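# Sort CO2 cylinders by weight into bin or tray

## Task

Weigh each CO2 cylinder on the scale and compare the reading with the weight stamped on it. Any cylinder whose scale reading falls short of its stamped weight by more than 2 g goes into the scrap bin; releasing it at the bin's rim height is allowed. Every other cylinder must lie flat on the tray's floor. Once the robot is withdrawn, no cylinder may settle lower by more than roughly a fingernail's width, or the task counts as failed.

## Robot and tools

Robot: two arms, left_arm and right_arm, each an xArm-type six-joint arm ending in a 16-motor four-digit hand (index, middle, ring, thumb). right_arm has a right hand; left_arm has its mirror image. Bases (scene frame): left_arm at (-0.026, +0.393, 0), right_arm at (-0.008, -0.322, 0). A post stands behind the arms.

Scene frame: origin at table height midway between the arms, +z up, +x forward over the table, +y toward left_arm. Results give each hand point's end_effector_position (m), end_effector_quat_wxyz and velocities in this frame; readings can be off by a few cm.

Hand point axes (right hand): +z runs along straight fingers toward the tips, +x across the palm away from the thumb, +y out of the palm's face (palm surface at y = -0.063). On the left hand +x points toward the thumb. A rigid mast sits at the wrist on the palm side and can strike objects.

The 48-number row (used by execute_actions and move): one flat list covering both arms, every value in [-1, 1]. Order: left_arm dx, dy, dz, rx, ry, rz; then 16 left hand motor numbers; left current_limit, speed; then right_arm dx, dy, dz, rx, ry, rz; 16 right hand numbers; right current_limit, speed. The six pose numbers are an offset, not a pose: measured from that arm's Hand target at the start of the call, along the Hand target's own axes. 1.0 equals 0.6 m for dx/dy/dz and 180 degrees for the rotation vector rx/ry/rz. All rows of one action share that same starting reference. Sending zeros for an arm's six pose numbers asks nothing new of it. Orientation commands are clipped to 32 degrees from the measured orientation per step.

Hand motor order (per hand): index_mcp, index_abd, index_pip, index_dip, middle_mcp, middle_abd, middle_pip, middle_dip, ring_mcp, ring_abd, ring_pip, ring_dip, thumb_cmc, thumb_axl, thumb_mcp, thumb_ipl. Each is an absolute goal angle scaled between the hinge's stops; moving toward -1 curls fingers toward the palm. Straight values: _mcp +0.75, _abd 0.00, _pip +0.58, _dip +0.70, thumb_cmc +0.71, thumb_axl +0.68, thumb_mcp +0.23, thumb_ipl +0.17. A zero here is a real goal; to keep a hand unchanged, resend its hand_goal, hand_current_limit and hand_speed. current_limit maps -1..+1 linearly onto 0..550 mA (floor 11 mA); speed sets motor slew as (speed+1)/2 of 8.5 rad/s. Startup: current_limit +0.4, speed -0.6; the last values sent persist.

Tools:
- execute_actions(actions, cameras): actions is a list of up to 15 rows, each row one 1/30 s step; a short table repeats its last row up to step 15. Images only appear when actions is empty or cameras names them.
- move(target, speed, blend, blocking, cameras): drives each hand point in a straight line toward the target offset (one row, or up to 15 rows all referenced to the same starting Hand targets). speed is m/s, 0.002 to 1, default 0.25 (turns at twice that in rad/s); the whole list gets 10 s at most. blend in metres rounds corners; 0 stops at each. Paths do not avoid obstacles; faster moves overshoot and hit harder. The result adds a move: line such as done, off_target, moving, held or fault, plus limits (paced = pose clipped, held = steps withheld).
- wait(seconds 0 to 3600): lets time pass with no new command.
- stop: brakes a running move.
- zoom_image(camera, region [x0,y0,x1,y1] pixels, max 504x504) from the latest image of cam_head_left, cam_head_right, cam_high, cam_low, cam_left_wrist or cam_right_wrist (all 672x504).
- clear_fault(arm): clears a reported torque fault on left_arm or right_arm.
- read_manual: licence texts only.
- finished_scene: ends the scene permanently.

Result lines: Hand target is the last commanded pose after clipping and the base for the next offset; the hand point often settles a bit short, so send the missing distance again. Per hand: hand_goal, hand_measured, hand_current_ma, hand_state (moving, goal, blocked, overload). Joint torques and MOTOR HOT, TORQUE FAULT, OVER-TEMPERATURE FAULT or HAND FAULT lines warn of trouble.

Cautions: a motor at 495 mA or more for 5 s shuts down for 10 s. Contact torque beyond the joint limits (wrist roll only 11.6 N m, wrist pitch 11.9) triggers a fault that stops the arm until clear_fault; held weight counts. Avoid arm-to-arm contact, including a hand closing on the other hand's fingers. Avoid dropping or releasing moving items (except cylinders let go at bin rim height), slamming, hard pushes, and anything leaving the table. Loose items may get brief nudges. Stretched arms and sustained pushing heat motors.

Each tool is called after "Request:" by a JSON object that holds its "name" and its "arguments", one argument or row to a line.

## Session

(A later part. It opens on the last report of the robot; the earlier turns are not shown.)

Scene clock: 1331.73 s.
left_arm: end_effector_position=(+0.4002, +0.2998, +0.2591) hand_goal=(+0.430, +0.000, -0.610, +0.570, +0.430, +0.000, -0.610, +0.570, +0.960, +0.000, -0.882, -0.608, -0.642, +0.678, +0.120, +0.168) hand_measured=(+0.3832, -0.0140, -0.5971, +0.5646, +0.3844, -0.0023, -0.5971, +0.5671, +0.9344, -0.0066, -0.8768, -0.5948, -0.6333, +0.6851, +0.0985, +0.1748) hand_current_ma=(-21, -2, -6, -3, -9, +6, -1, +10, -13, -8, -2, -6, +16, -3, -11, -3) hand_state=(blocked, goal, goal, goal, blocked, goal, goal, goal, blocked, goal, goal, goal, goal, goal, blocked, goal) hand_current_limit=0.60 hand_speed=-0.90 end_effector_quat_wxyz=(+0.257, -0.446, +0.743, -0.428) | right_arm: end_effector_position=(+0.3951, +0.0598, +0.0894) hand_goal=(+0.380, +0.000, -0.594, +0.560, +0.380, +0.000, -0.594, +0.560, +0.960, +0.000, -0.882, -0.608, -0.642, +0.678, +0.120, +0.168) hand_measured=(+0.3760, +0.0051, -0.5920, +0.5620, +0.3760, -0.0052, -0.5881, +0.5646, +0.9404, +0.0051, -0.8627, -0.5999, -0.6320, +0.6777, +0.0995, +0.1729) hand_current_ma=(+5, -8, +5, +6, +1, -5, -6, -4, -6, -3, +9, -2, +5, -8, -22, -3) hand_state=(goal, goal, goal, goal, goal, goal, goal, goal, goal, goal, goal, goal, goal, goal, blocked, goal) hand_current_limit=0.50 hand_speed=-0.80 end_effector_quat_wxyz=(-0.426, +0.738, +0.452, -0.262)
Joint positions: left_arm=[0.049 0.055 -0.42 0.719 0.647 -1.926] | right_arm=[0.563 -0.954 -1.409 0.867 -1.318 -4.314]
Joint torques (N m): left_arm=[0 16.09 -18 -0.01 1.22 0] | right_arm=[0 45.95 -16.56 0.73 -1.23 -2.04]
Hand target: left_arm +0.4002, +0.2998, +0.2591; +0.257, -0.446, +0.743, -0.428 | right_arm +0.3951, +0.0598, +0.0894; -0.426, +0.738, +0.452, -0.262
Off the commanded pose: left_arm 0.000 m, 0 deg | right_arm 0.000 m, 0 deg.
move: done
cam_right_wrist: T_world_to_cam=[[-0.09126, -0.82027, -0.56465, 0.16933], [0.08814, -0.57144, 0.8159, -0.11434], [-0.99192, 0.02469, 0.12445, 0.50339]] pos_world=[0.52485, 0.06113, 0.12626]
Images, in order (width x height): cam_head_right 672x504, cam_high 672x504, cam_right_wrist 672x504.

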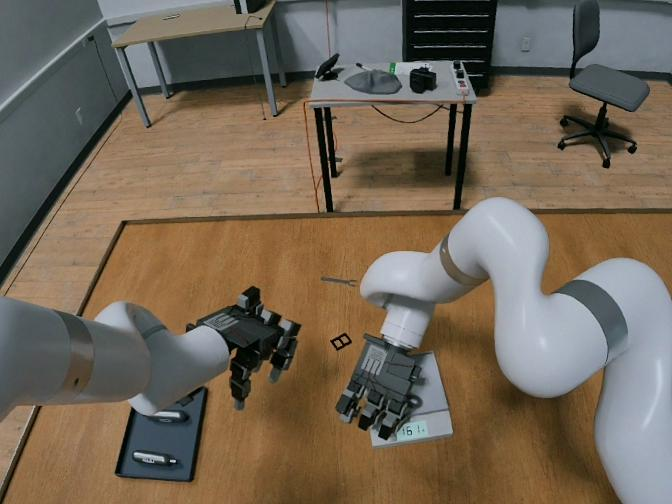

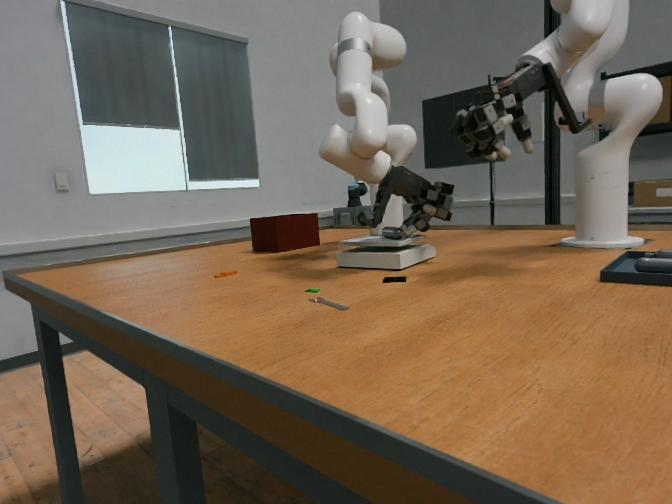

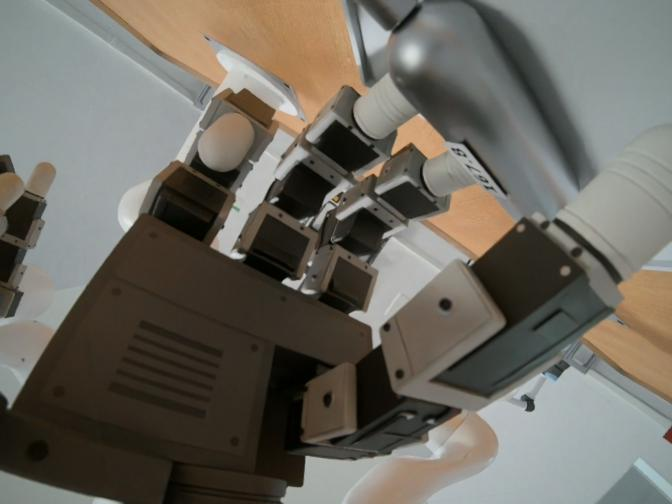

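Request:
{"name": "move", "arguments": {
  "target": [
    [0,0,0,0,0,0,0.43,0,-0.61,0.57,0.43,0,-0.61,0.57,0.96,0,-0.883,-0.609,-0.643,0.678,0.12,0.168,0.6,-0.9,0,0,0,0,0,0,0.36,0,-0.60,0.56,0.36,0,-0.60,0.56,0.96,0,-0.883,-0.609,-0.643,0.678,-0.10,0.168,0.5,-0.88],
    [0,0,0,0,0,0,0.43,0,-0.61,0.57,0.43,0,-0.61,0.57,0.96,0,-0.883,-0.609,-0.643,0.678,0.12,0.168,0.6,-0.9,0,0,0,0,0,0,0.25,0,-0.64,0.54,0.25,0,-0.64,0.54,0.96,0,-0.883,-0.609,-0.643,0.678,-0.3,0.07,0.5,-0.88],
    [0,0,0,0,0,0,0.43,0,-0.61,0.57,0.43,0,-0.61,0.57,0.96,0,-0.883,-0.609,-0.643,0.678,0.12,0.168,0.6,-0.9,0,0,0,0,0,0,0.07,0,-0.71,0.50,0.07,0,-0.71,0.50,0.96,0,-0.883,-0.609,-0.643,0.678,-0.5,0.0,0.6,-0.88]
  ],
  "speed": 0.05,
  "cameras": ["cam_right_wrist", "cam_high", "cam_head_right"]
}}

Request:
{"name": "zoom_image", "arguments": {
  "camera": "cam_high",
  "region": [320, 130, 480, 280]
}}

Scene clock: 1338.57 s.
left_arm: end_effector_position=(+0.4002, +0.2998, +0.2591) hand_goal=(+0.430, +0.000, -0.610, +0.570, +0.430, +0.000, -0.610, +0.570, +0.960, +0.000, -0.882, -0.608, -0.642, +0.678, +0.120, +0.168) hand_measured=(+0.3832, -0.0154, -0.5971, +0.5646, +0.3856, -0.0037, -0.5971, +0.5671, +0.9332, -0.0066, -0.8781, -0.5948, -0.6320, +0.6851, +0.0985, +0.1748) hand_current_ma=(-12, -4, -6, -3, -4, +2, +8, +4, -20, -1, -6, -1, +12, +10, -15, -8) hand_state=(blocked, goal, goal, goal, blocked, goal, goal, goal, blocked, goal, goal, goal, goal, goal, blocked, goal) hand_current_limit=0.60 hand_speed=-0.90 end_effector_quat_wxyz=(+0.257, -0.446, +0.743, -0.428) | right_arm: end_effector_position=(+0.3951, +0.0598, +0.0894) hand_goal=(+0.070, +0.000, -0.710, +0.500, +0.070, +0.000, -0.710, +0.500, +0.960, +0.000, -0.882, -0.608, -0.642, +0.678, -0.500, +0.000) hand_measured=(+0.3446, +0.0007, -0.5920, +0.5569, +0.3253, -0.0081, -0.5945, +0.5544, +0.9416, +0.0051, -0.8627, -0.5999, -0.6320, +0.6809, -0.0875, +0.1700) hand_current_ma=(+210, -8, +64, +32, +189, -7, +55, +20, -6, -1, +7, -5, +4, -6, +357, +146) hand_state=(blocked, goal, blocked, blocked, blocked, goal, blocked, blocked, goal, goal, goal, goal, goal, goal, moving, blocked) hand_current_limit=0.60 hand_speed=-0.88 end_effector_quat_wxyz=(-0.426, +0.738, +0.452, -0.262)
Joint positions: left_arm=[0.049 0.055 -0.42 0.719 0.647 -1.926] | right_arm=[0.563 -0.954 -1.409 0.867 -1.318 -4.314]
Joint torques (N m): left_arm=[0 16.09 -18 -0.01 1.22 0] | right_arm=[0 45.95 -16.56 0.73 -1.24 0.01]
Hand target: left_arm +0.4002, +0.2998, +0.2591; +0.257, -0.446, +0.743, -0.428 | right_arm +0.3951, +0.0598, +0.0894; -0.426, +0.738, +0.452, -0.262
Off the commanded pose: left_arm 0.000 m, 0 deg | right_arm 0.000 m, 0 deg.
move: done
cam_right_wrist: T_world_to_cam=[[-0.09126, -0.82027, -0.56465, 0.16933], [0.08814, -0.57144, 0.8159, -0.11434], [-0.99192, 0.02469, 0.12445, 0.50339]] pos_world=[0.52485, 0.06113, 0.12626]
Images, in order (width x height): cam_head_right 672x504, cam_high 672x504, cam_right_wrist 672x504.

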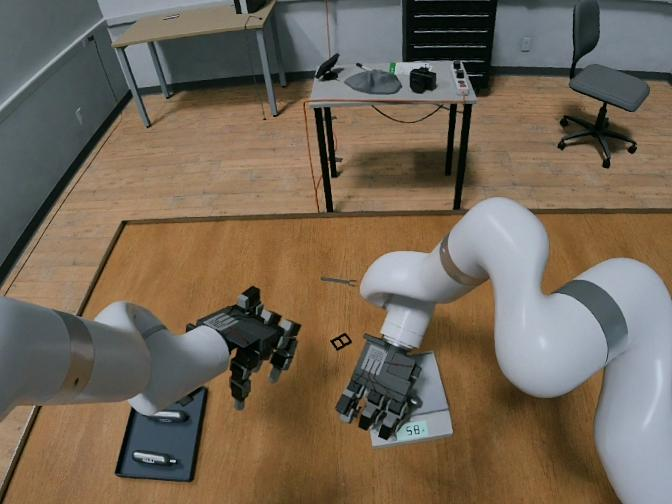

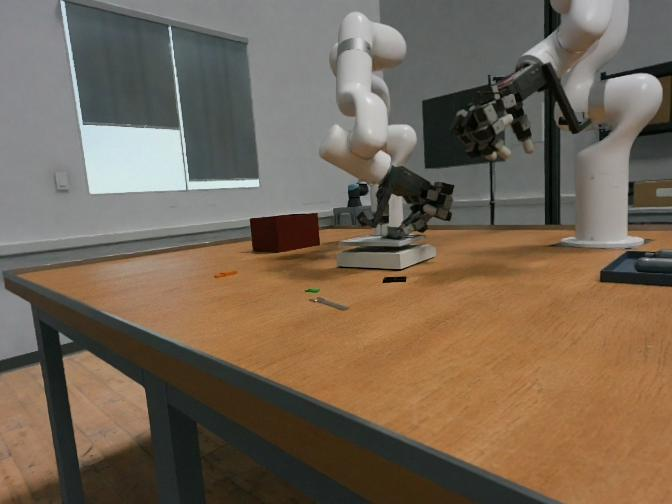

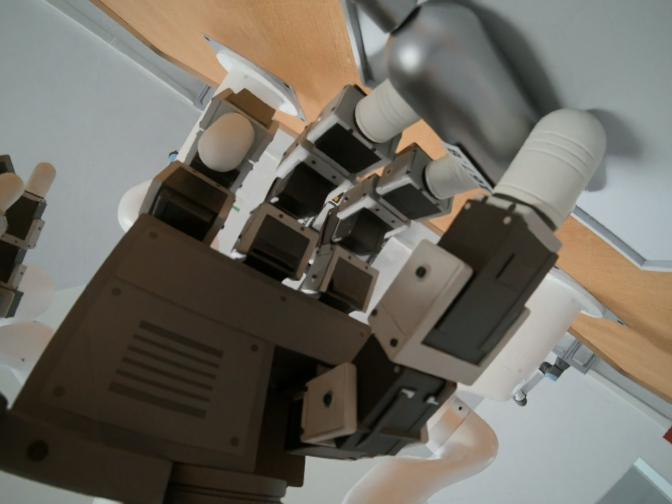

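Scaled by 3.150.

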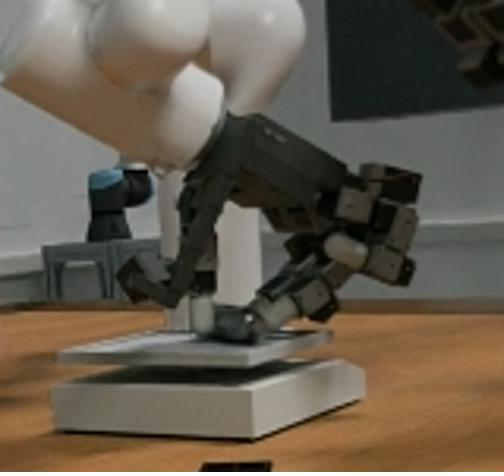

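Request:
{"name": "move", "arguments": {
  "target": [0,0,0,0,0,0,0.43,0,-0.61,0.57,0.43,0,-0.61,0.57,0.96,0,-0.883,-0.609,-0.643,0.678,0.12,0.168,0.6,-0.9,0,-0.0866,-0.05,0,0,0,0.07,0,-0.71,0.50,0.07,0,-0.71,0.50,0.96,0,-0.883,-0.609,-0.643,0.678,-0.5,0.0,0.6,-0.88],
  "speed": 0.04,
  "cameras": ["cam_low", "cam_high", "cam_head_right"]
}}

Request:
{"name": "zoom_image", "arguments": {
  "camera": "cam_high",
  "region": [320, 130, 480, 280]
}}

Request:
{"name": "zoom_image", "arguments": {
  "camera": "cam_low",
  "region": [30, 80, 150, 210]
}}

Scene clock: 1344.63 s.
left_arm: end_effector_position=(+0.4002, +0.2998, +0.2591) hand_goal=(+0.430, +0.000, -0.610, +0.570, +0.430, +0.000, -0.610, +0.570, +0.960, +0.000, -0.882, -0.608, -0.642, +0.678, +0.120, +0.168) hand_measured=(+0.3832, -0.0154, -0.5971, +0.5646, +0.3856, -0.0023, -0.5971, +0.5671, +0.9344, -0.0066, -0.8768, -0.5961, -0.6333, +0.6862, +0.0985, +0.1738) hand_current_ma=(-19, +6, -1, -5, -19, +5, +0, +5, -19, -1, -8, -7, +5, -4, -12, -5) hand_state=(blocked, goal, goal, goal, blocked, goal, goal, goal, blocked, goal, goal, goal, goal, goal, blocked, goal) hand_current_limit=0.60 hand_speed=-0.90 end_effector_quat_wxyz=(+0.257, -0.446, +0.743, -0.428) | right_arm: end_effector_position=(+0.3951, +0.0598, +0.1494) hand_goal=(+0.070, +0.000, -0.710, +0.500, +0.070, +0.000, -0.710, +0.500, +0.960, +0.000, -0.882, -0.608, -0.642, +0.678, -0.500, +0.000) hand_measured=(+0.3446, -0.0008, -0.5907, +0.5569, +0.3229, -0.0081, -0.5945, +0.5531, +0.9404, +0.0051, -0.8627, -0.5987, -0.6295, +0.6809, -0.0875, +0.1691) hand_current_ma=(+212, -9, +60, +30, +186, -9, +51, +15, -6, -2, +5, -1, +14, -10, +426, +151) hand_state=(blocked, goal, blocked, blocked, blocked, goal, blocked, blocked, goal, goal, goal, goal, goal, goal, blocked, blocked) hand_current_limit=0.60 hand_speed=-0.88 end_effector_quat_wxyz=(-0.426, +0.738, +0.452, -0.262)
Joint positions: left_arm=[0.049 0.055 -0.42 0.719 0.647 -1.926] | right_arm=[0.563 -0.849 -1.388 0.853 -1.373 -4.249]
Joint torques (N m): left_arm=[0 16.09 -18 -0.01 1.22 0] | right_arm=[0 44.58 -17.54 0.86 -1.2 0.01]
Hand target: left_arm +0.4002, +0.2998, +0.2591; +0.257, -0.446, +0.743, -0.428 | right_arm +0.3951, +0.0598, +0.1494; -0.426, +0.738, +0.452, -0.262
Off the commanded pose: left_arm 0.000 m, 0 deg | right_arm 0.000 m, 0 deg.
move: done
Images, in order (width x height): cam_head_right 672x504, cam_high 672x504, cam_low 672x504.

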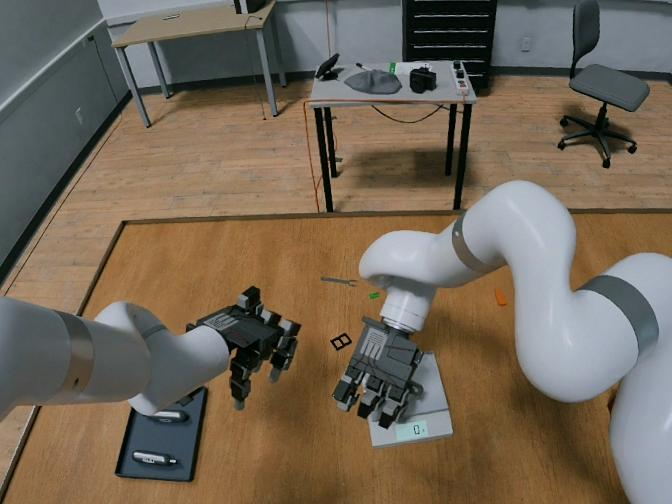

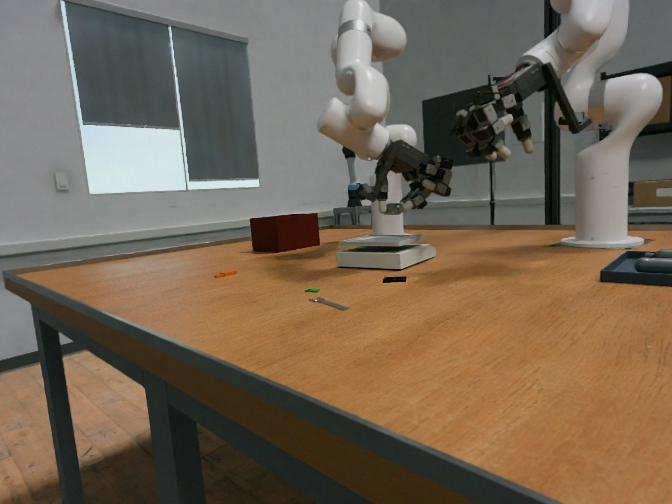

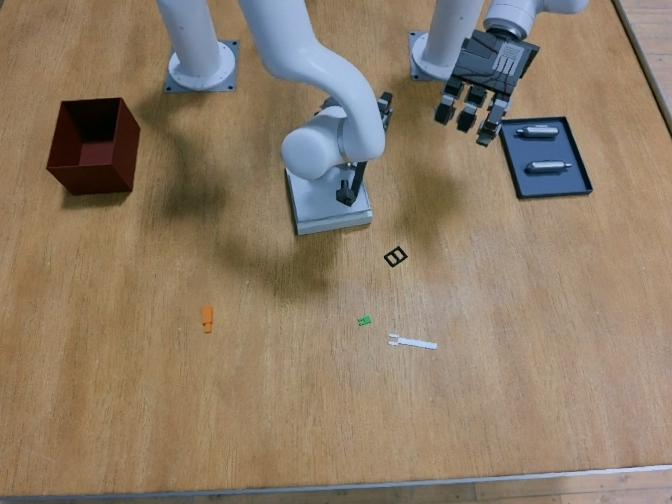

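Scaled by 3.150.

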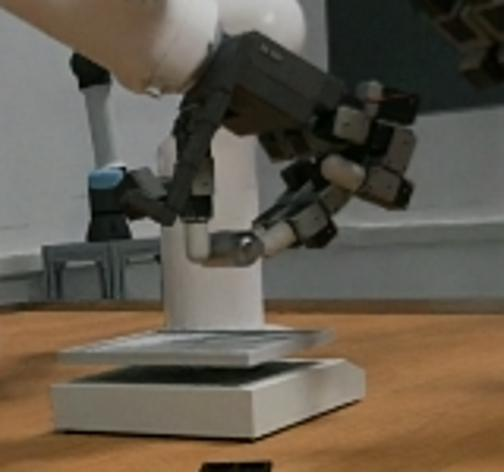

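Scaled by 3.877.

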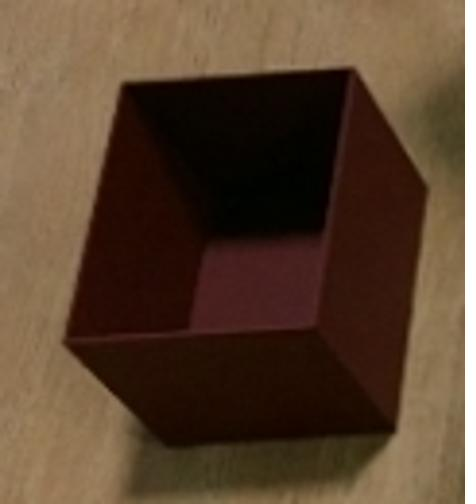

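Request:
{"name": "move", "arguments": {
  "target": [0,0,0,0,0,0,0.43,0,-0.61,0.57,0.43,0,-0.61,0.57,0.96,0,-0.883,-0.609,-0.643,0.678,0.12,0.168,0.6,-0.9,-0.8920,0.0131,-0.3227,0,0.3031,0.175,0.07,0,-0.71,0.50,0.07,0,-0.71,0.50,0.96,0,-0.883,-0.609,-0.643,0.678,-0.5,0.0,0.6,-0.88],
  "speed": 0.15,
  "cameras": ["cam_right_wrist", "cam_low", "cam_high"]
}}

Request:
{"name": "zoom_image", "arguments": {
  "camera": "cam_right_wrist",
  "region": [400, 0, 672, 150]
}}

Scene clock: 1354.90 s.
left_arm: end_effector_position=(+0.4002, +0.2998, +0.2591) hand_goal=(+0.430, +0.000, -0.610, +0.570, +0.430, +0.000, -0.610, +0.570, +0.960, +0.000, -0.882, -0.608, -0.642, +0.678, +0.120, +0.168) hand_measured=(+0.3832, -0.0154, -0.5971, +0.5646, +0.3856, -0.0023, -0.5958, +0.5671, +0.9344, -0.0066, -0.8781, -0.5961, -0.6333, +0.6851, +0.0995, +0.1748) hand_current_ma=(-16, +4, -6, -9, -18, +6, -1, +1, -19, -3, -15, -8, +14, +0, -15, +4) hand_state=(blocked, goal, goal, goal, blocked, goal, goal, goal, blocked, goal, goal, goal, goal, goal, blocked, goal) hand_current_limit=0.60 hand_speed=-0.90 end_effector_quat_wxyz=(+0.257, -0.446, +0.743, -0.428) | right_arm: end_effector_position=(+0.3052, -0.4949, +0.2397) hand_goal=(+0.070, +0.000, -0.710, +0.500, +0.070, +0.000, -0.710, +0.500, +0.960, +0.000, -0.882, -0.608, -0.642, +0.678, -0.500, +0.000) hand_measured=(+0.3446, -0.0008, -0.5907, +0.5569, +0.3181, -0.0066, -0.5958, +0.5544, +0.9416, +0.0051, -0.8614, -0.5999, -0.6270, +0.6809, -0.0865, +0.1700) hand_current_ma=(+214, -10, +62, +36, +181, -6, +55, +20, -1, -7, +3, -5, +9, -10, +431, +152) hand_state=(blocked, goal, blocked, blocked, blocked, goal, blocked, blocked, goal, goal, goal, goal, goal, goal, blocked, blocked) hand_current_limit=0.60 hand_speed=-0.88 end_effector_quat_wxyz=(-0.500, +0.866, +0.000, +0.000)
Joint positions: left_arm=[0.049 0.055 -0.42 0.719 0.647 -1.926] | right_arm=[-0.749 -0.35 -0.835 0.687 -1.406 -4.363]
Joint torques (N m): left_arm=[0 16.09 -18 -0.01 1.22 0] | right_arm=[0 28.88 -16.61 0.74 -1.26 0.01]
Hand target: left_arm +0.4002, +0.2998, +0.2591; +0.257, -0.446, +0.743, -0.428 | right_arm +0.3052, -0.4949, +0.2397; -0.500, +0.866, +0.000, +0.000
Off the commanded pose: left_arm 0.000 m, 0 deg | right_arm 0.000 m, 0 deg.
move: done
cam_right_wrist: T_world_to_cam=[[-0.77211, -0.2915, -0.56469, 0.2604], [-0.46936, -0.33747, 0.81597, -0.26015], [-0.42842, 0.89507, 0.12374, 0.66807]] pos_world=[0.36517, -0.60985, 0.27665]
Images, in order (width x height): cam_high 672x504, cam_low 672x504, cam_right_wrist 672x504.

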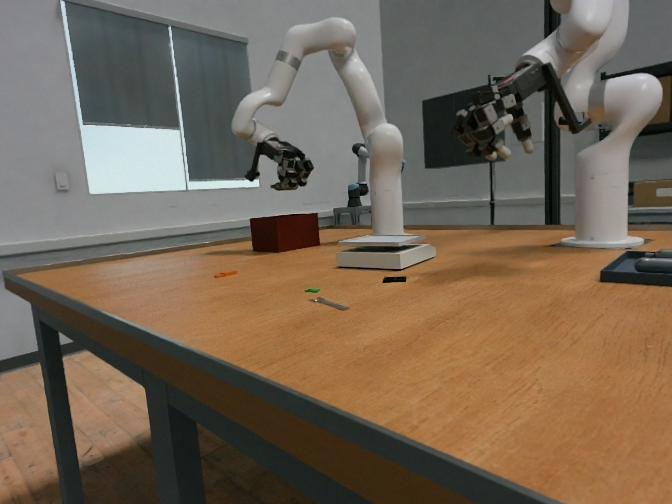

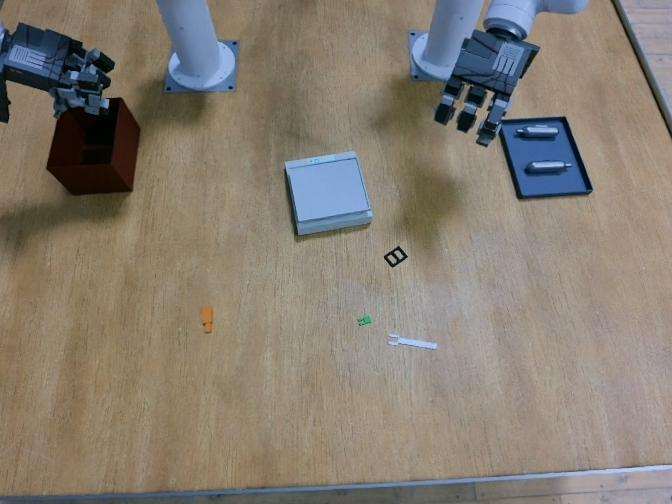

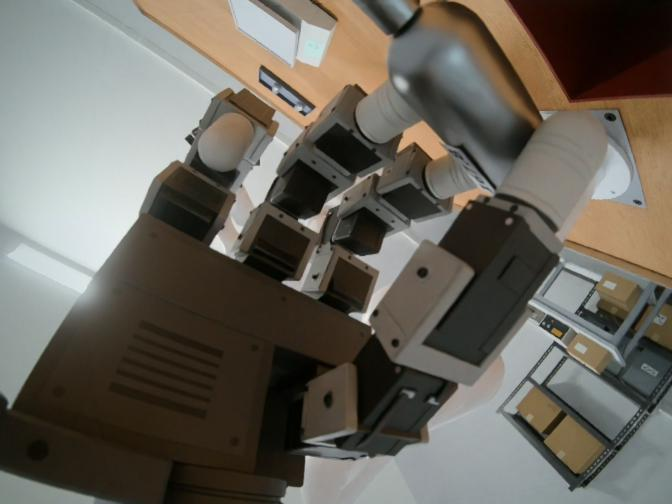

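Scaled by 1.853 from the camera's image (finer frame: 960x720).

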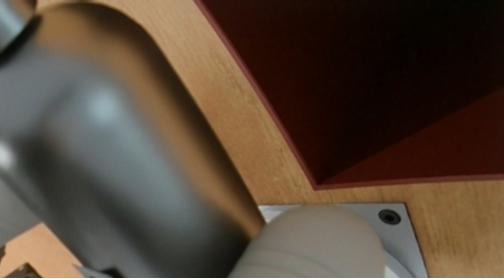

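Request:
{"name": "move", "arguments": {
  "target": [0,0,0,0,0,0,0.43,0,-0.61,0.57,0.43,0,-0.61,0.57,0.96,0,-0.883,-0.609,-0.643,0.678,0.12,0.168,0.6,-0.9,0,0.1588,0.0917,0,0,0,0.07,0,-0.71,0.50,0.07,0,-0.71,0.50,0.96,0,-0.883,-0.609,-0.643,0.678,-0.5,0.0,0.6,-0.88],
  "speed": 0.08,
  "cameras": ["cam_right_wrist", "cam_low"]
}}

Request:
{"name": "zoom_image", "arguments": {
  "camera": "cam_right_wrist",
  "region": [350, 0, 672, 200]
}}

Request:
{"name": "zoom_image", "arguments": {
  "camera": "cam_low",
  "region": [20, 60, 150, 210]
}}

Scene clock: 1361.97 s.
left_arm: end_effector_position=(+0.4002, +0.2998, +0.2591) hand_goal=(+0.430, +0.000, -0.610, +0.570, +0.430, +0.000, -0.610, +0.570, +0.960, +0.000, -0.882, -0.608, -0.642, +0.678, +0.120, +0.168) hand_measured=(+0.3832, -0.0154, -0.5971, +0.5646, +0.3844, -0.0023, -0.5958, +0.5671, +0.9344, -0.0066, -0.8781, -0.5948, -0.6320, +0.6851, +0.0995, +0.1748) hand_current_ma=(-19, +3, +3, -11, -9, -4, +0, -1, -11, -1, -9, -7, +13, -2, -15, -4) hand_state=(blocked, goal, goal, goal, blocked, goal, goal, goal, blocked, goal, goal, goal, goal, goal, blocked, goal) hand_current_limit=0.60 hand_speed=-0.90 end_effector_quat_wxyz=(+0.257, -0.446, +0.743, -0.428) | right_arm: end_effector_position=(+0.3051, -0.4950, +0.1297) hand_goal=(+0.070, +0.000, -0.710, +0.500, +0.070, +0.000, -0.710, +0.500, +0.960, +0.000, -0.882, -0.608, -0.642, +0.678, -0.500, +0.000) hand_measured=(+0.3446, -0.0052, -0.5830, +0.5569, +0.3832, -0.0052, -0.7985, +0.5556, +0.9404, +0.0051, -0.8627, -0.5987, -0.6157, +0.6830, -0.0865, +0.1729) hand_current_ma=(+211, -11, +71, +33, +249, -8, -53, +12, -7, -9, +0, +0, +7, -12, +432, +150) hand_state=(blocked, goal, blocked, blocked, blocked, goal, blocked, blocked, blocked, goal, goal, goal, blocked, goal, blocked, blocked) hand_current_limit=0.60 hand_speed=-0.88 end_effector_quat_wxyz=(-0.500, +0.866, +0.000, +0.000)
Joint positions: left_arm=[0.049 0.055 -0.42 0.719 0.647 -1.926] | right_arm=[-0.749 -0.583 -0.832 0.727 -1.226 -4.522]
Joint torques (N m): left_arm=[0 16.09 -18 -0.01 1.22 0] | right_arm=[0 20.57 -13.32 0.39 -1.33 -1.81]
Hand target: left_arm +0.4002, +0.2998, +0.2591; +0.257, -0.446, +0.743, -0.428 | right_arm +0.3051, -0.4949, +0.1297; -0.500, +0.866, +0.000, +0.000
Off the commanded pose: left_arm 0.000 m, 0 deg | right_arm 0.000 m, 0 deg.
move: done
cam_right_wrist: T_world_to_cam=[[-0.77216, -0.29144, -0.56466, 0.19831], [-0.46936, -0.33742, 0.816, -0.1704], [-0.42834, 0.8951, 0.12375, 0.68176]] pos_world=[0.36517, -0.60995, 0.16665]
Images, in order (width x height): cam_low 672x504, cam_right_wrist 672x504.

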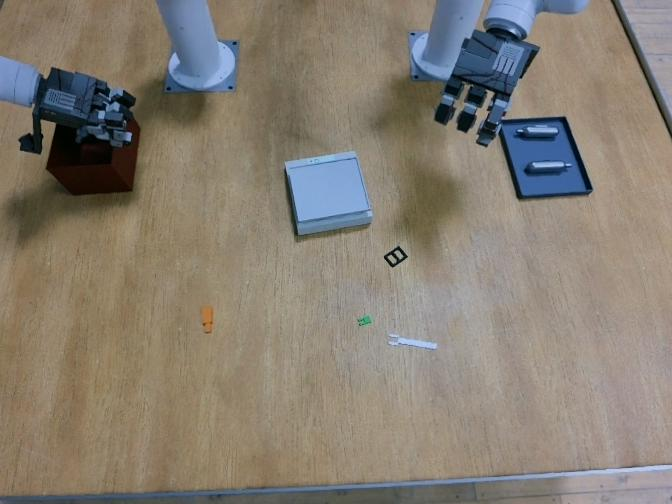

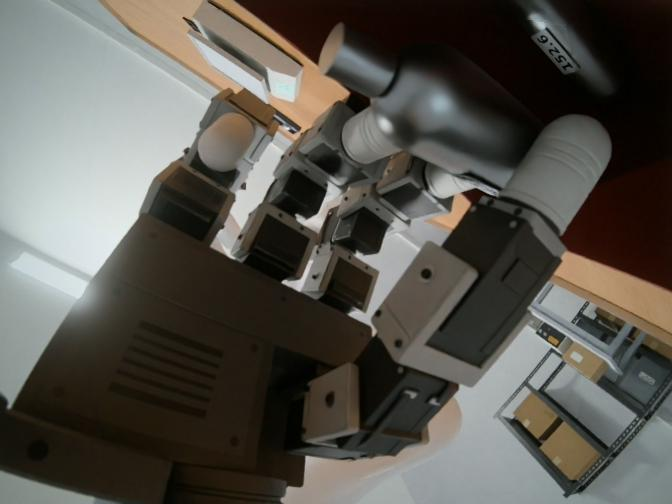

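Scaled by 1.565 from the camera's image (finer frame: 960x720).

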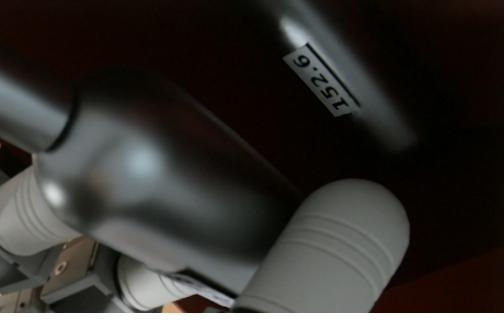

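Scaled by 3.360.

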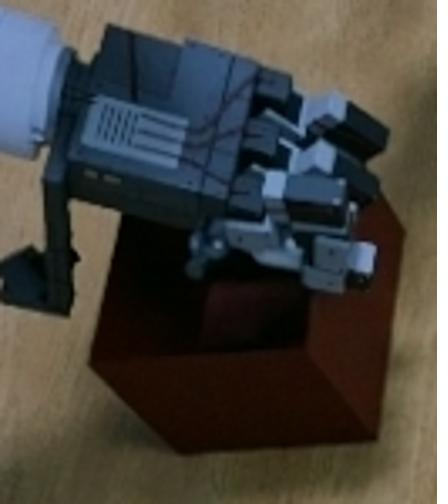

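Request:
{"name": "move", "arguments": {
  "target": [0,0,0,0,0,0,0.43,0,-0.61,0.57,0.43,0,-0.61,0.57,0.96,0,-0.883,-0.609,-0.643,0.678,0.12,0.168,0.6,-0.9,0,-0.0505,-0.0292,0,0,0,0.07,0,-0.71,0.50,0.07,0,-0.71,0.50,0.96,0,-0.883,-0.609,-0.643,0.678,-0.5,0.0,0.6,-0.88],
  "speed": 0.08,
  "cameras": ["cam_right_wrist", "cam_low", "cam_high"]
}}

Request:
{"name": "zoom_image", "arguments": {
  "camera": "cam_high",
  "region": [220, 140, 370, 270]
}}

Request:
{"name": "zoom_image", "arguments": {
  "camera": "cam_low",
  "region": [20, 60, 150, 210]
}}

Scene clock: 1368.43 s.
left_arm: end_effector_position=(+0.4002, +0.2998, +0.2591) hand_goal=(+0.430, +0.000, -0.610, +0.570, +0.430, +0.000, -0.610, +0.570, +0.960, +0.000, -0.882, -0.608, -0.642, +0.678, +0.120, +0.168) hand_measured=(+0.3832, -0.0140, -0.5958, +0.5646, +0.3856, -0.0023, -0.5958, +0.5671, +0.9344, -0.0066, -0.8768, -0.5961, -0.6320, +0.6851, +0.0985, +0.1738) hand_current_ma=(-16, +1, +0, -7, -15, +4, +5, +8, -14, +3, +2, -4, +10, -4, -20, -7) hand_state=(blocked, goal, goal, goal, blocked, goal, goal, goal, blocked, goal, goal, goal, goal, goal, blocked, goal) hand_current_limit=0.60 hand_speed=-0.90 end_effector_quat_wxyz=(+0.257, -0.446, +0.743, -0.428) | right_arm: end_effector_position=(+0.3051, -0.4949, +0.1647) hand_goal=(+0.070, +0.000, -0.710, +0.500, +0.070, +0.000, -0.710, +0.500, +0.960, +0.000, -0.882, -0.608, -0.642, +0.678, -0.500, +0.000) hand_measured=(+0.3543, -0.0008, -0.5689, +0.5607, +0.2868, -0.0096, -0.6407, +0.5544, +0.9392, +0.0051, -0.8627, -0.5999, -0.5868, +0.6914, -0.0875, +0.1729) hand_current_ma=(+222, -10, +78, +33, +149, -4, +28, +18, -7, -9, +7, -3, +21, -8, +430, +154) hand_state=(blocked, goal, blocked, blocked, blocked, goal, blocked, blocked, blocked, goal, goal, goal, blocked, goal, blocked, blocked) hand_current_limit=0.60 hand_speed=-0.88 end_effector_quat_wxyz=(-0.500, +0.866, +0.000, +0.000)
Joint positions: left_arm=[0.049 0.055 -0.42 0.719 0.647 -1.926] | right_arm=[-0.749 -0.504 -0.825 0.712 -1.28 -4.472]
Joint torques (N m): left_arm=[0 16.09 -18 -0.01 1.22 0] | right_arm=[0 31.77 -14.42 0.5 -1.3 1.97]
Hand target: left_arm +0.4002, +0.2998, +0.2591; +0.257, -0.446, +0.743, -0.428 | right_arm +0.3051, -0.4949, +0.1647; -0.500, +0.866, +0.000, +0.000
Off the commanded pose: left_arm 0.000 m, 0 deg | right_arm 0.000 m, 0 deg.
move: done
cam_right_wrist: T_world_to_cam=[[-0.77211, -0.2915, -0.56469, 0.21802], [-0.46936, -0.33747, 0.81597, -0.19898], [-0.42842, 0.89507, 0.12374, 0.67744]] pos_world=[0.36517, -0.60995, 0.20165]
Images, in order (width x height): cam_high 672x504, cam_low 672x504, cam_right_wrist 672x504.

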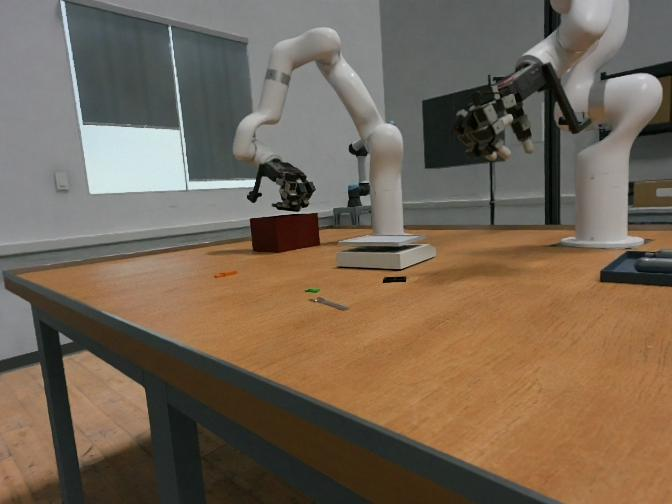

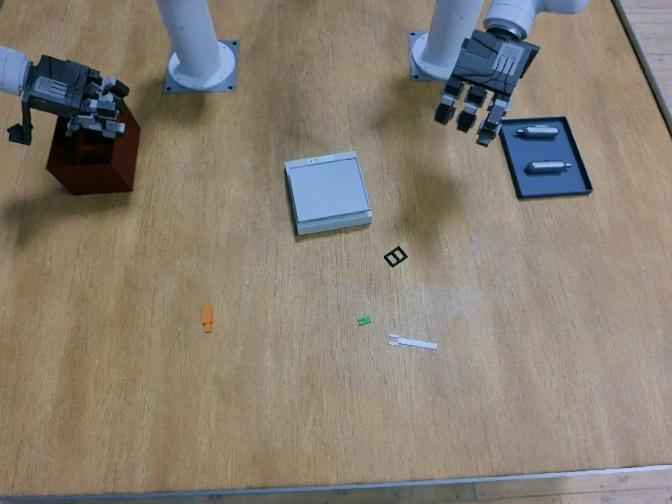

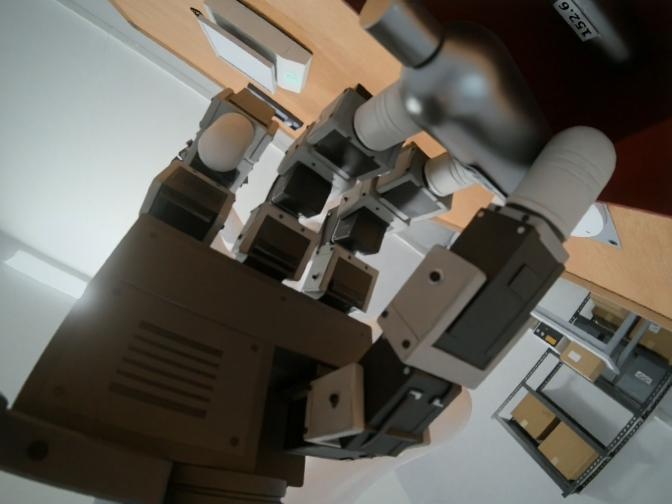

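Scaled by 3.360.

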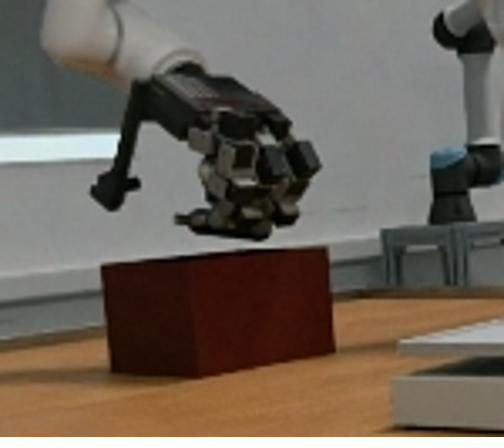

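Scaled by 3.360.

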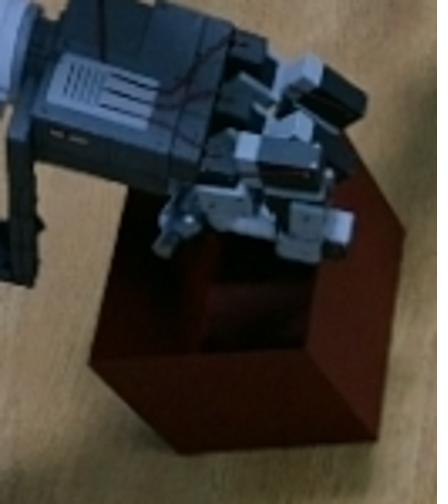

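Request:
{"name": "move", "arguments": {
  "target": [
    [0,0,0,0,0,0,0.43,0,-0.61,0.57,0.43,0,-0.61,0.57,0.96,0,-0.883,-0.609,-0.643,0.678,0.12,0.168,0.6,-0.9,0,0.0233,-0.0404,0,0,0,0.07,0,-0.71,0.50,0.07,0,-0.71,0.50,0.96,0,-0.883,-0.609,-0.643,0.678,-0.5,0.0,0.6,-0.88],
    [0,0,0,0,0,0,0.43,0,-0.61,0.57,0.43,0,-0.61,0.57,0.96,0,-0.883,-0.609,-0.643,0.678,0.12,0.168,0.6,-0.9,0,0.0558,-0.0217,0,0,0,0.07,0,-0.71,0.50,0.07,0,-0.71,0.50,0.96,0,-0.883,-0.609,-0.643,0.678,-0.5,0.0,0.6,-0.88]
  ],
  "speed": 0.04,
  "cameras": ["cam_right_wrist", "cam_low", "cam_high"]
}}

Request:
{"name": "zoom_image", "arguments": {
  "camera": "cam_high",
  "region": [220, 140, 370, 270]
}}

Request:
{"name": "zoom_image", "arguments": {
  "camera": "cam_low",
  "region": [20, 60, 150, 210]
}}

Scene clock: 1383.57 s.
left_arm: end_effector_position=(+0.4002, +0.2998, +0.2591) hand_goal=(+0.430, +0.000, -0.610, +0.570, +0.430, +0.000, -0.610, +0.570, +0.960, +0.000, -0.882, -0.608, -0.642, +0.678, +0.120, +0.168) hand_measured=(+0.3844, -0.0154, -0.5958, +0.5646, +0.3856, -0.0023, -0.5971, +0.5671, +0.9344, -0.0066, -0.8768, -0.5961, -0.6320, +0.6862, +0.0985, +0.1748) hand_current_ma=(-11, -2, +1, -9, -8, +5, -4, +1, -16, +1, -14, -3, +19, -4, -17, -2) hand_state=(blocked, goal, goal, goal, blocked, goal, goal, goal, blocked, goal, goal, goal, goal, goal, blocked, goal) hand_current_limit=0.60 hand_speed=-0.90 end_effector_quat_wxyz=(+0.257, -0.446, +0.743, -0.428) | right_arm: end_effector_position=(+0.3051, -0.5230, +0.1423) hand_goal=(+0.070, +0.000, -0.710, +0.500, +0.070, +0.000, -0.710, +0.500, +0.960, +0.000, -0.882, -0.608, -0.642, +0.678, -0.500, +0.000) hand_measured=(+0.3555, -0.0008, -0.5689, +0.5595, +0.2868, -0.0081, -0.6420, +0.5544, +0.9392, +0.0051, -0.8627, -0.5987, -0.5868, +0.6914, -0.0875, +0.1729) hand_current_ma=(+228, -8, +79, +28, +152, -6, +22, +15, -7, -7, +7, -5, +27, -6, +430, +147) hand_state=(blocked, goal, blocked, blocked, blocked, goal, blocked, blocked, blocked, goal, goal, goal, blocked, goal, blocked, blocked) hand_current_limit=0.60 hand_speed=-0.88 end_effector_quat_wxyz=(-0.500, +0.866, +0.000, +0.000)
Joint positions: left_arm=[0.049 0.055 -0.42 0.719 0.647 -1.926] | right_arm=[-0.791 -0.586 -0.886 0.679 -1.272 -4.496]
Joint torques (N m): left_arm=[0 16.09 -18 -0.01 1.22 0] | right_arm=[0 33.94 -14.05 0.46 -1.31 -1.96]
Hand target: left_arm +0.4002, +0.2998, +0.2591; +0.257, -0.446, +0.743, -0.428 | right_arm +0.3051, -0.5230, +0.1423; -0.500, +0.866, +0.000, +0.000
Off the commanded pose: left_arm 0.000 m, 0 deg | right_arm 0.000 m, 0 deg.
move: done
cam_right_wrist: T_world_to_cam=[[-0.77212, -0.29151, -0.56466, 0.19721], [-0.46934, -0.33746, 0.81599, -0.19016], [-0.42842, 0.89507, 0.12374, 0.70527]] pos_world=[0.36517, -0.63795, 0.17925]
Images, in order (width x height): cam_high 672x504, cam_low 672x504, cam_right_wrist 672x504.

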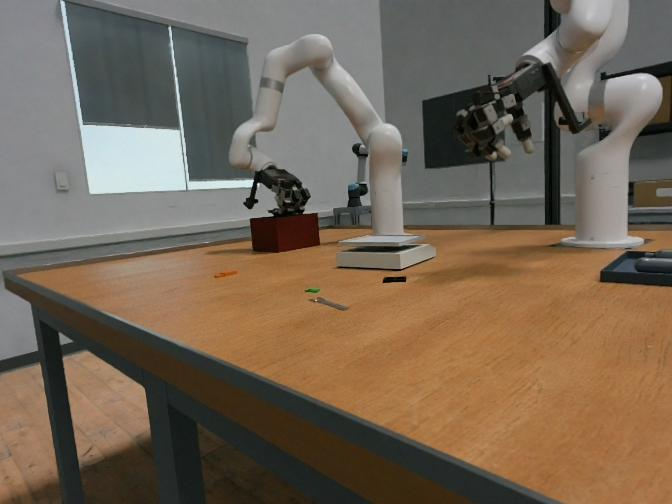

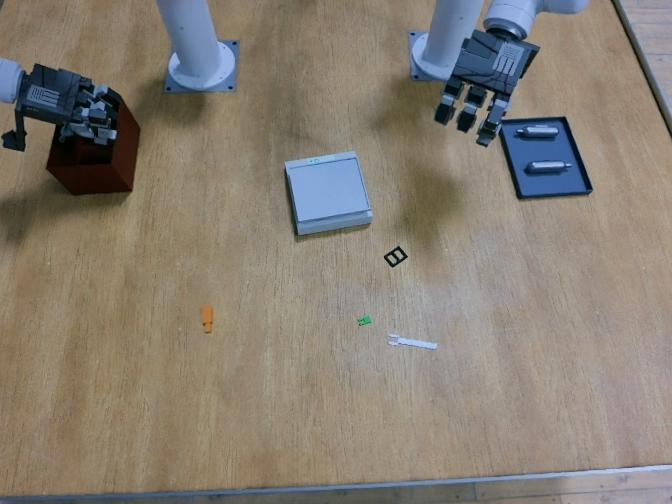

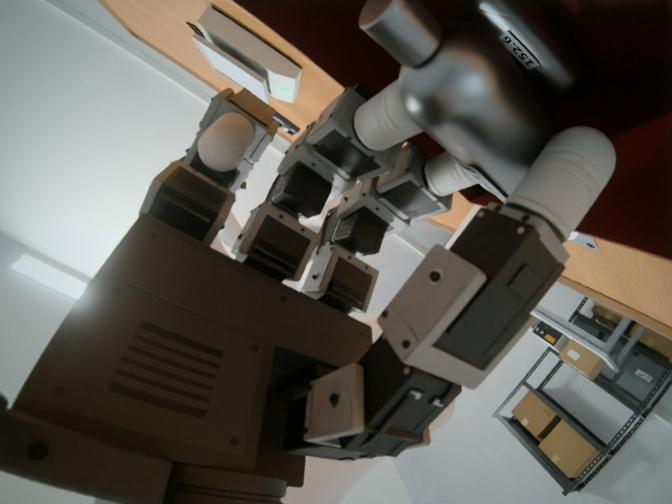

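Scaled by 3.360.

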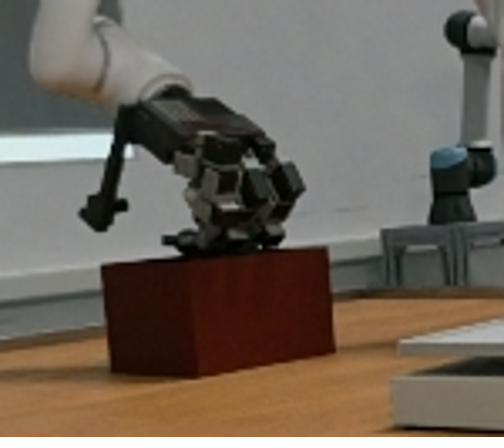

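Scaled by 3.360.

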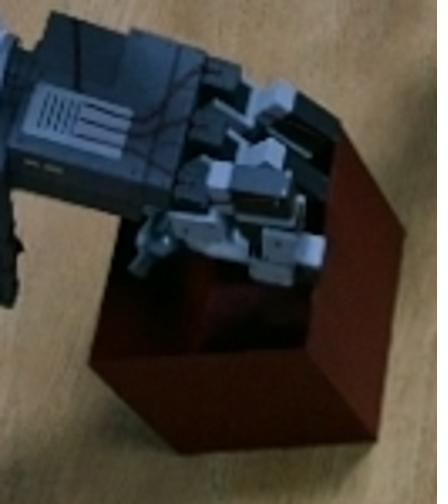

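Request:
{"name": "move", "arguments": {
  "target": [
    [0,0,0,0,0,0,0.43,0,-0.61,0.57,0.43,0,-0.61,0.57,0.96,0,-0.883,-0.609,-0.643,0.678,0.12,0.168,0.6,-0.9,0,0.0072,0.0042,0,0,0,0.07,0,-0.71,0.50,0.07,0,-0.71,0.50,0.96,0,-0.883,-0.609,-0.643,0.678,-0.5,0.0,0.6,-0.88],
    [0,0,0,0,0,0,0.43,0,-0.61,0.57,0.43,0,-0.61,0.57,0.96,0,-0.883,-0.609,-0.643,0.678,0.12,0.168,0.6,-0.9,0,0.0072,0.0042,0,0,0,0.40,0,-0.59,0.57,0.40,0,-0.59,0.57,0.96,0,-0.883,-0.609,-0.643,0.678,0.05,0.168,0.5,-0.7]
  ],
  "speed": 0.05,
  "cameras": ["cam_right_wrist", "cam_low"]
}}

Request:
{"name": "zoom_image", "arguments": {
  "camera": "cam_right_wrist",
  "region": [350, 0, 672, 200]
}}

Scene clock: 1394.07 s.
left_arm: end_effector_position=(+0.4002, +0.2998, +0.2591) hand_goal=(+0.430, +0.000, -0.610, +0.570, +0.430, +0.000, -0.610, +0.570, +0.960, +0.000, -0.882, -0.608, -0.642, +0.678, +0.120, +0.168) hand_measured=(+0.3832, -0.0154, -0.5958, +0.5646, +0.3844, -0.0023, -0.5971, +0.5671, +0.9344, -0.0066, -0.8768, -0.5961, -0.6320, +0.6851, +0.0985, +0.1738) hand_current_ma=(-20, +3, -5, -5, -11, +3, +1, +14, -13, +4, -12, -8, +14, +2, -14, -4) hand_state=(blocked, goal, goal, goal, blocked, goal, goal, goal, blocked, goal, goal, goal, goal, goal, blocked, goal) hand_current_limit=0.60 hand_speed=-0.90 end_effector_quat_wxyz=(+0.257, -0.446, +0.743, -0.428) | right_arm: end_effector_position=(+0.3051, -0.5230, +0.1372) hand_goal=(+0.400, +0.000, -0.590, +0.570, +0.400, +0.000, -0.590, +0.570, +0.960, +0.000, -0.882, -0.608, -0.642, +0.678, +0.050, +0.168) hand_measured=(+0.3676, +0.0007, -0.5637, +0.5849, +0.3676, -0.0081, -0.5586, +0.5837, +0.9392, +0.0051, -0.8614, -0.5999, -0.6308, +0.6893, +0.0362, +0.1767) hand_current_ma=(-8, -7, +6, +14, -14, -4, +5, -1, -7, -8, +11, +0, +3, -2, -14, +2) hand_state=(blocked, goal, blocked, goal, blocked, goal, blocked, goal, blocked, goal, goal, goal, goal, goal, goal, goal) hand_current_limit=0.50 hand_speed=-0.70 end_effector_quat_wxyz=(-0.500, +0.866, +0.000, +0.000)
Joint positions: left_arm=[0.049 0.055 -0.42 0.719 0.647 -1.926] | right_arm=[-0.791 -0.597 -0.887 0.681 -1.265 -4.503]
Joint torques (N m): left_arm=[0 16.09 -18 -0.01 1.22 0] | right_arm=[0 34.12 -13.9 0.44 -1.31 0.01]
Hand target: left_arm +0.4002, +0.2998, +0.2591; +0.257, -0.446, +0.743, -0.428 | right_arm +0.3051, -0.5230, +0.1372; -0.500, +0.866, +0.000, +0.000
Off the commanded pose: left_arm 0.000 m, 0 deg | right_arm 0.000 m, 0 deg.
move: done
cam_right_wrist: T_world_to_cam=[[-0.77212, -0.29151, -0.56466, 0.19433], [-0.46934, -0.33746, 0.81599, -0.186], [-0.42842, 0.89507, 0.12374, 0.7059]] pos_world=[0.36517, -0.63795, 0.17415]
Images, in order (width x height): cam_low 672x504, cam_right_wrist 672x504.

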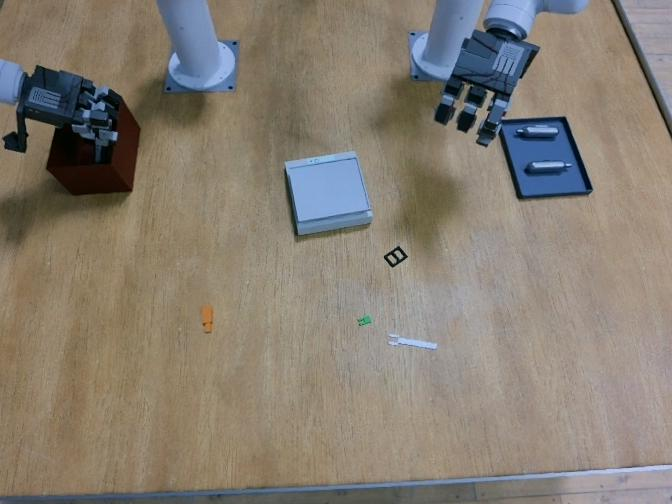

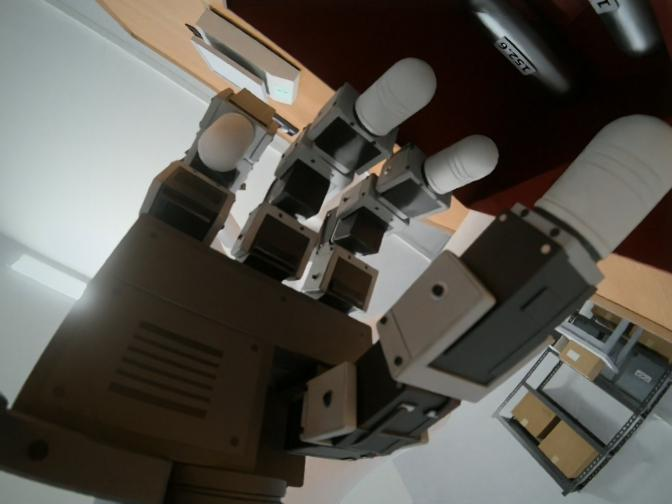

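Scaled by 1.565 from the camera's image (finer frame: 960x720).

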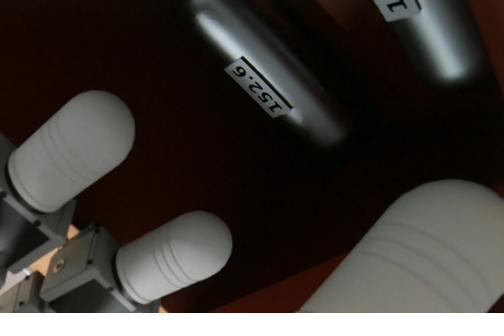

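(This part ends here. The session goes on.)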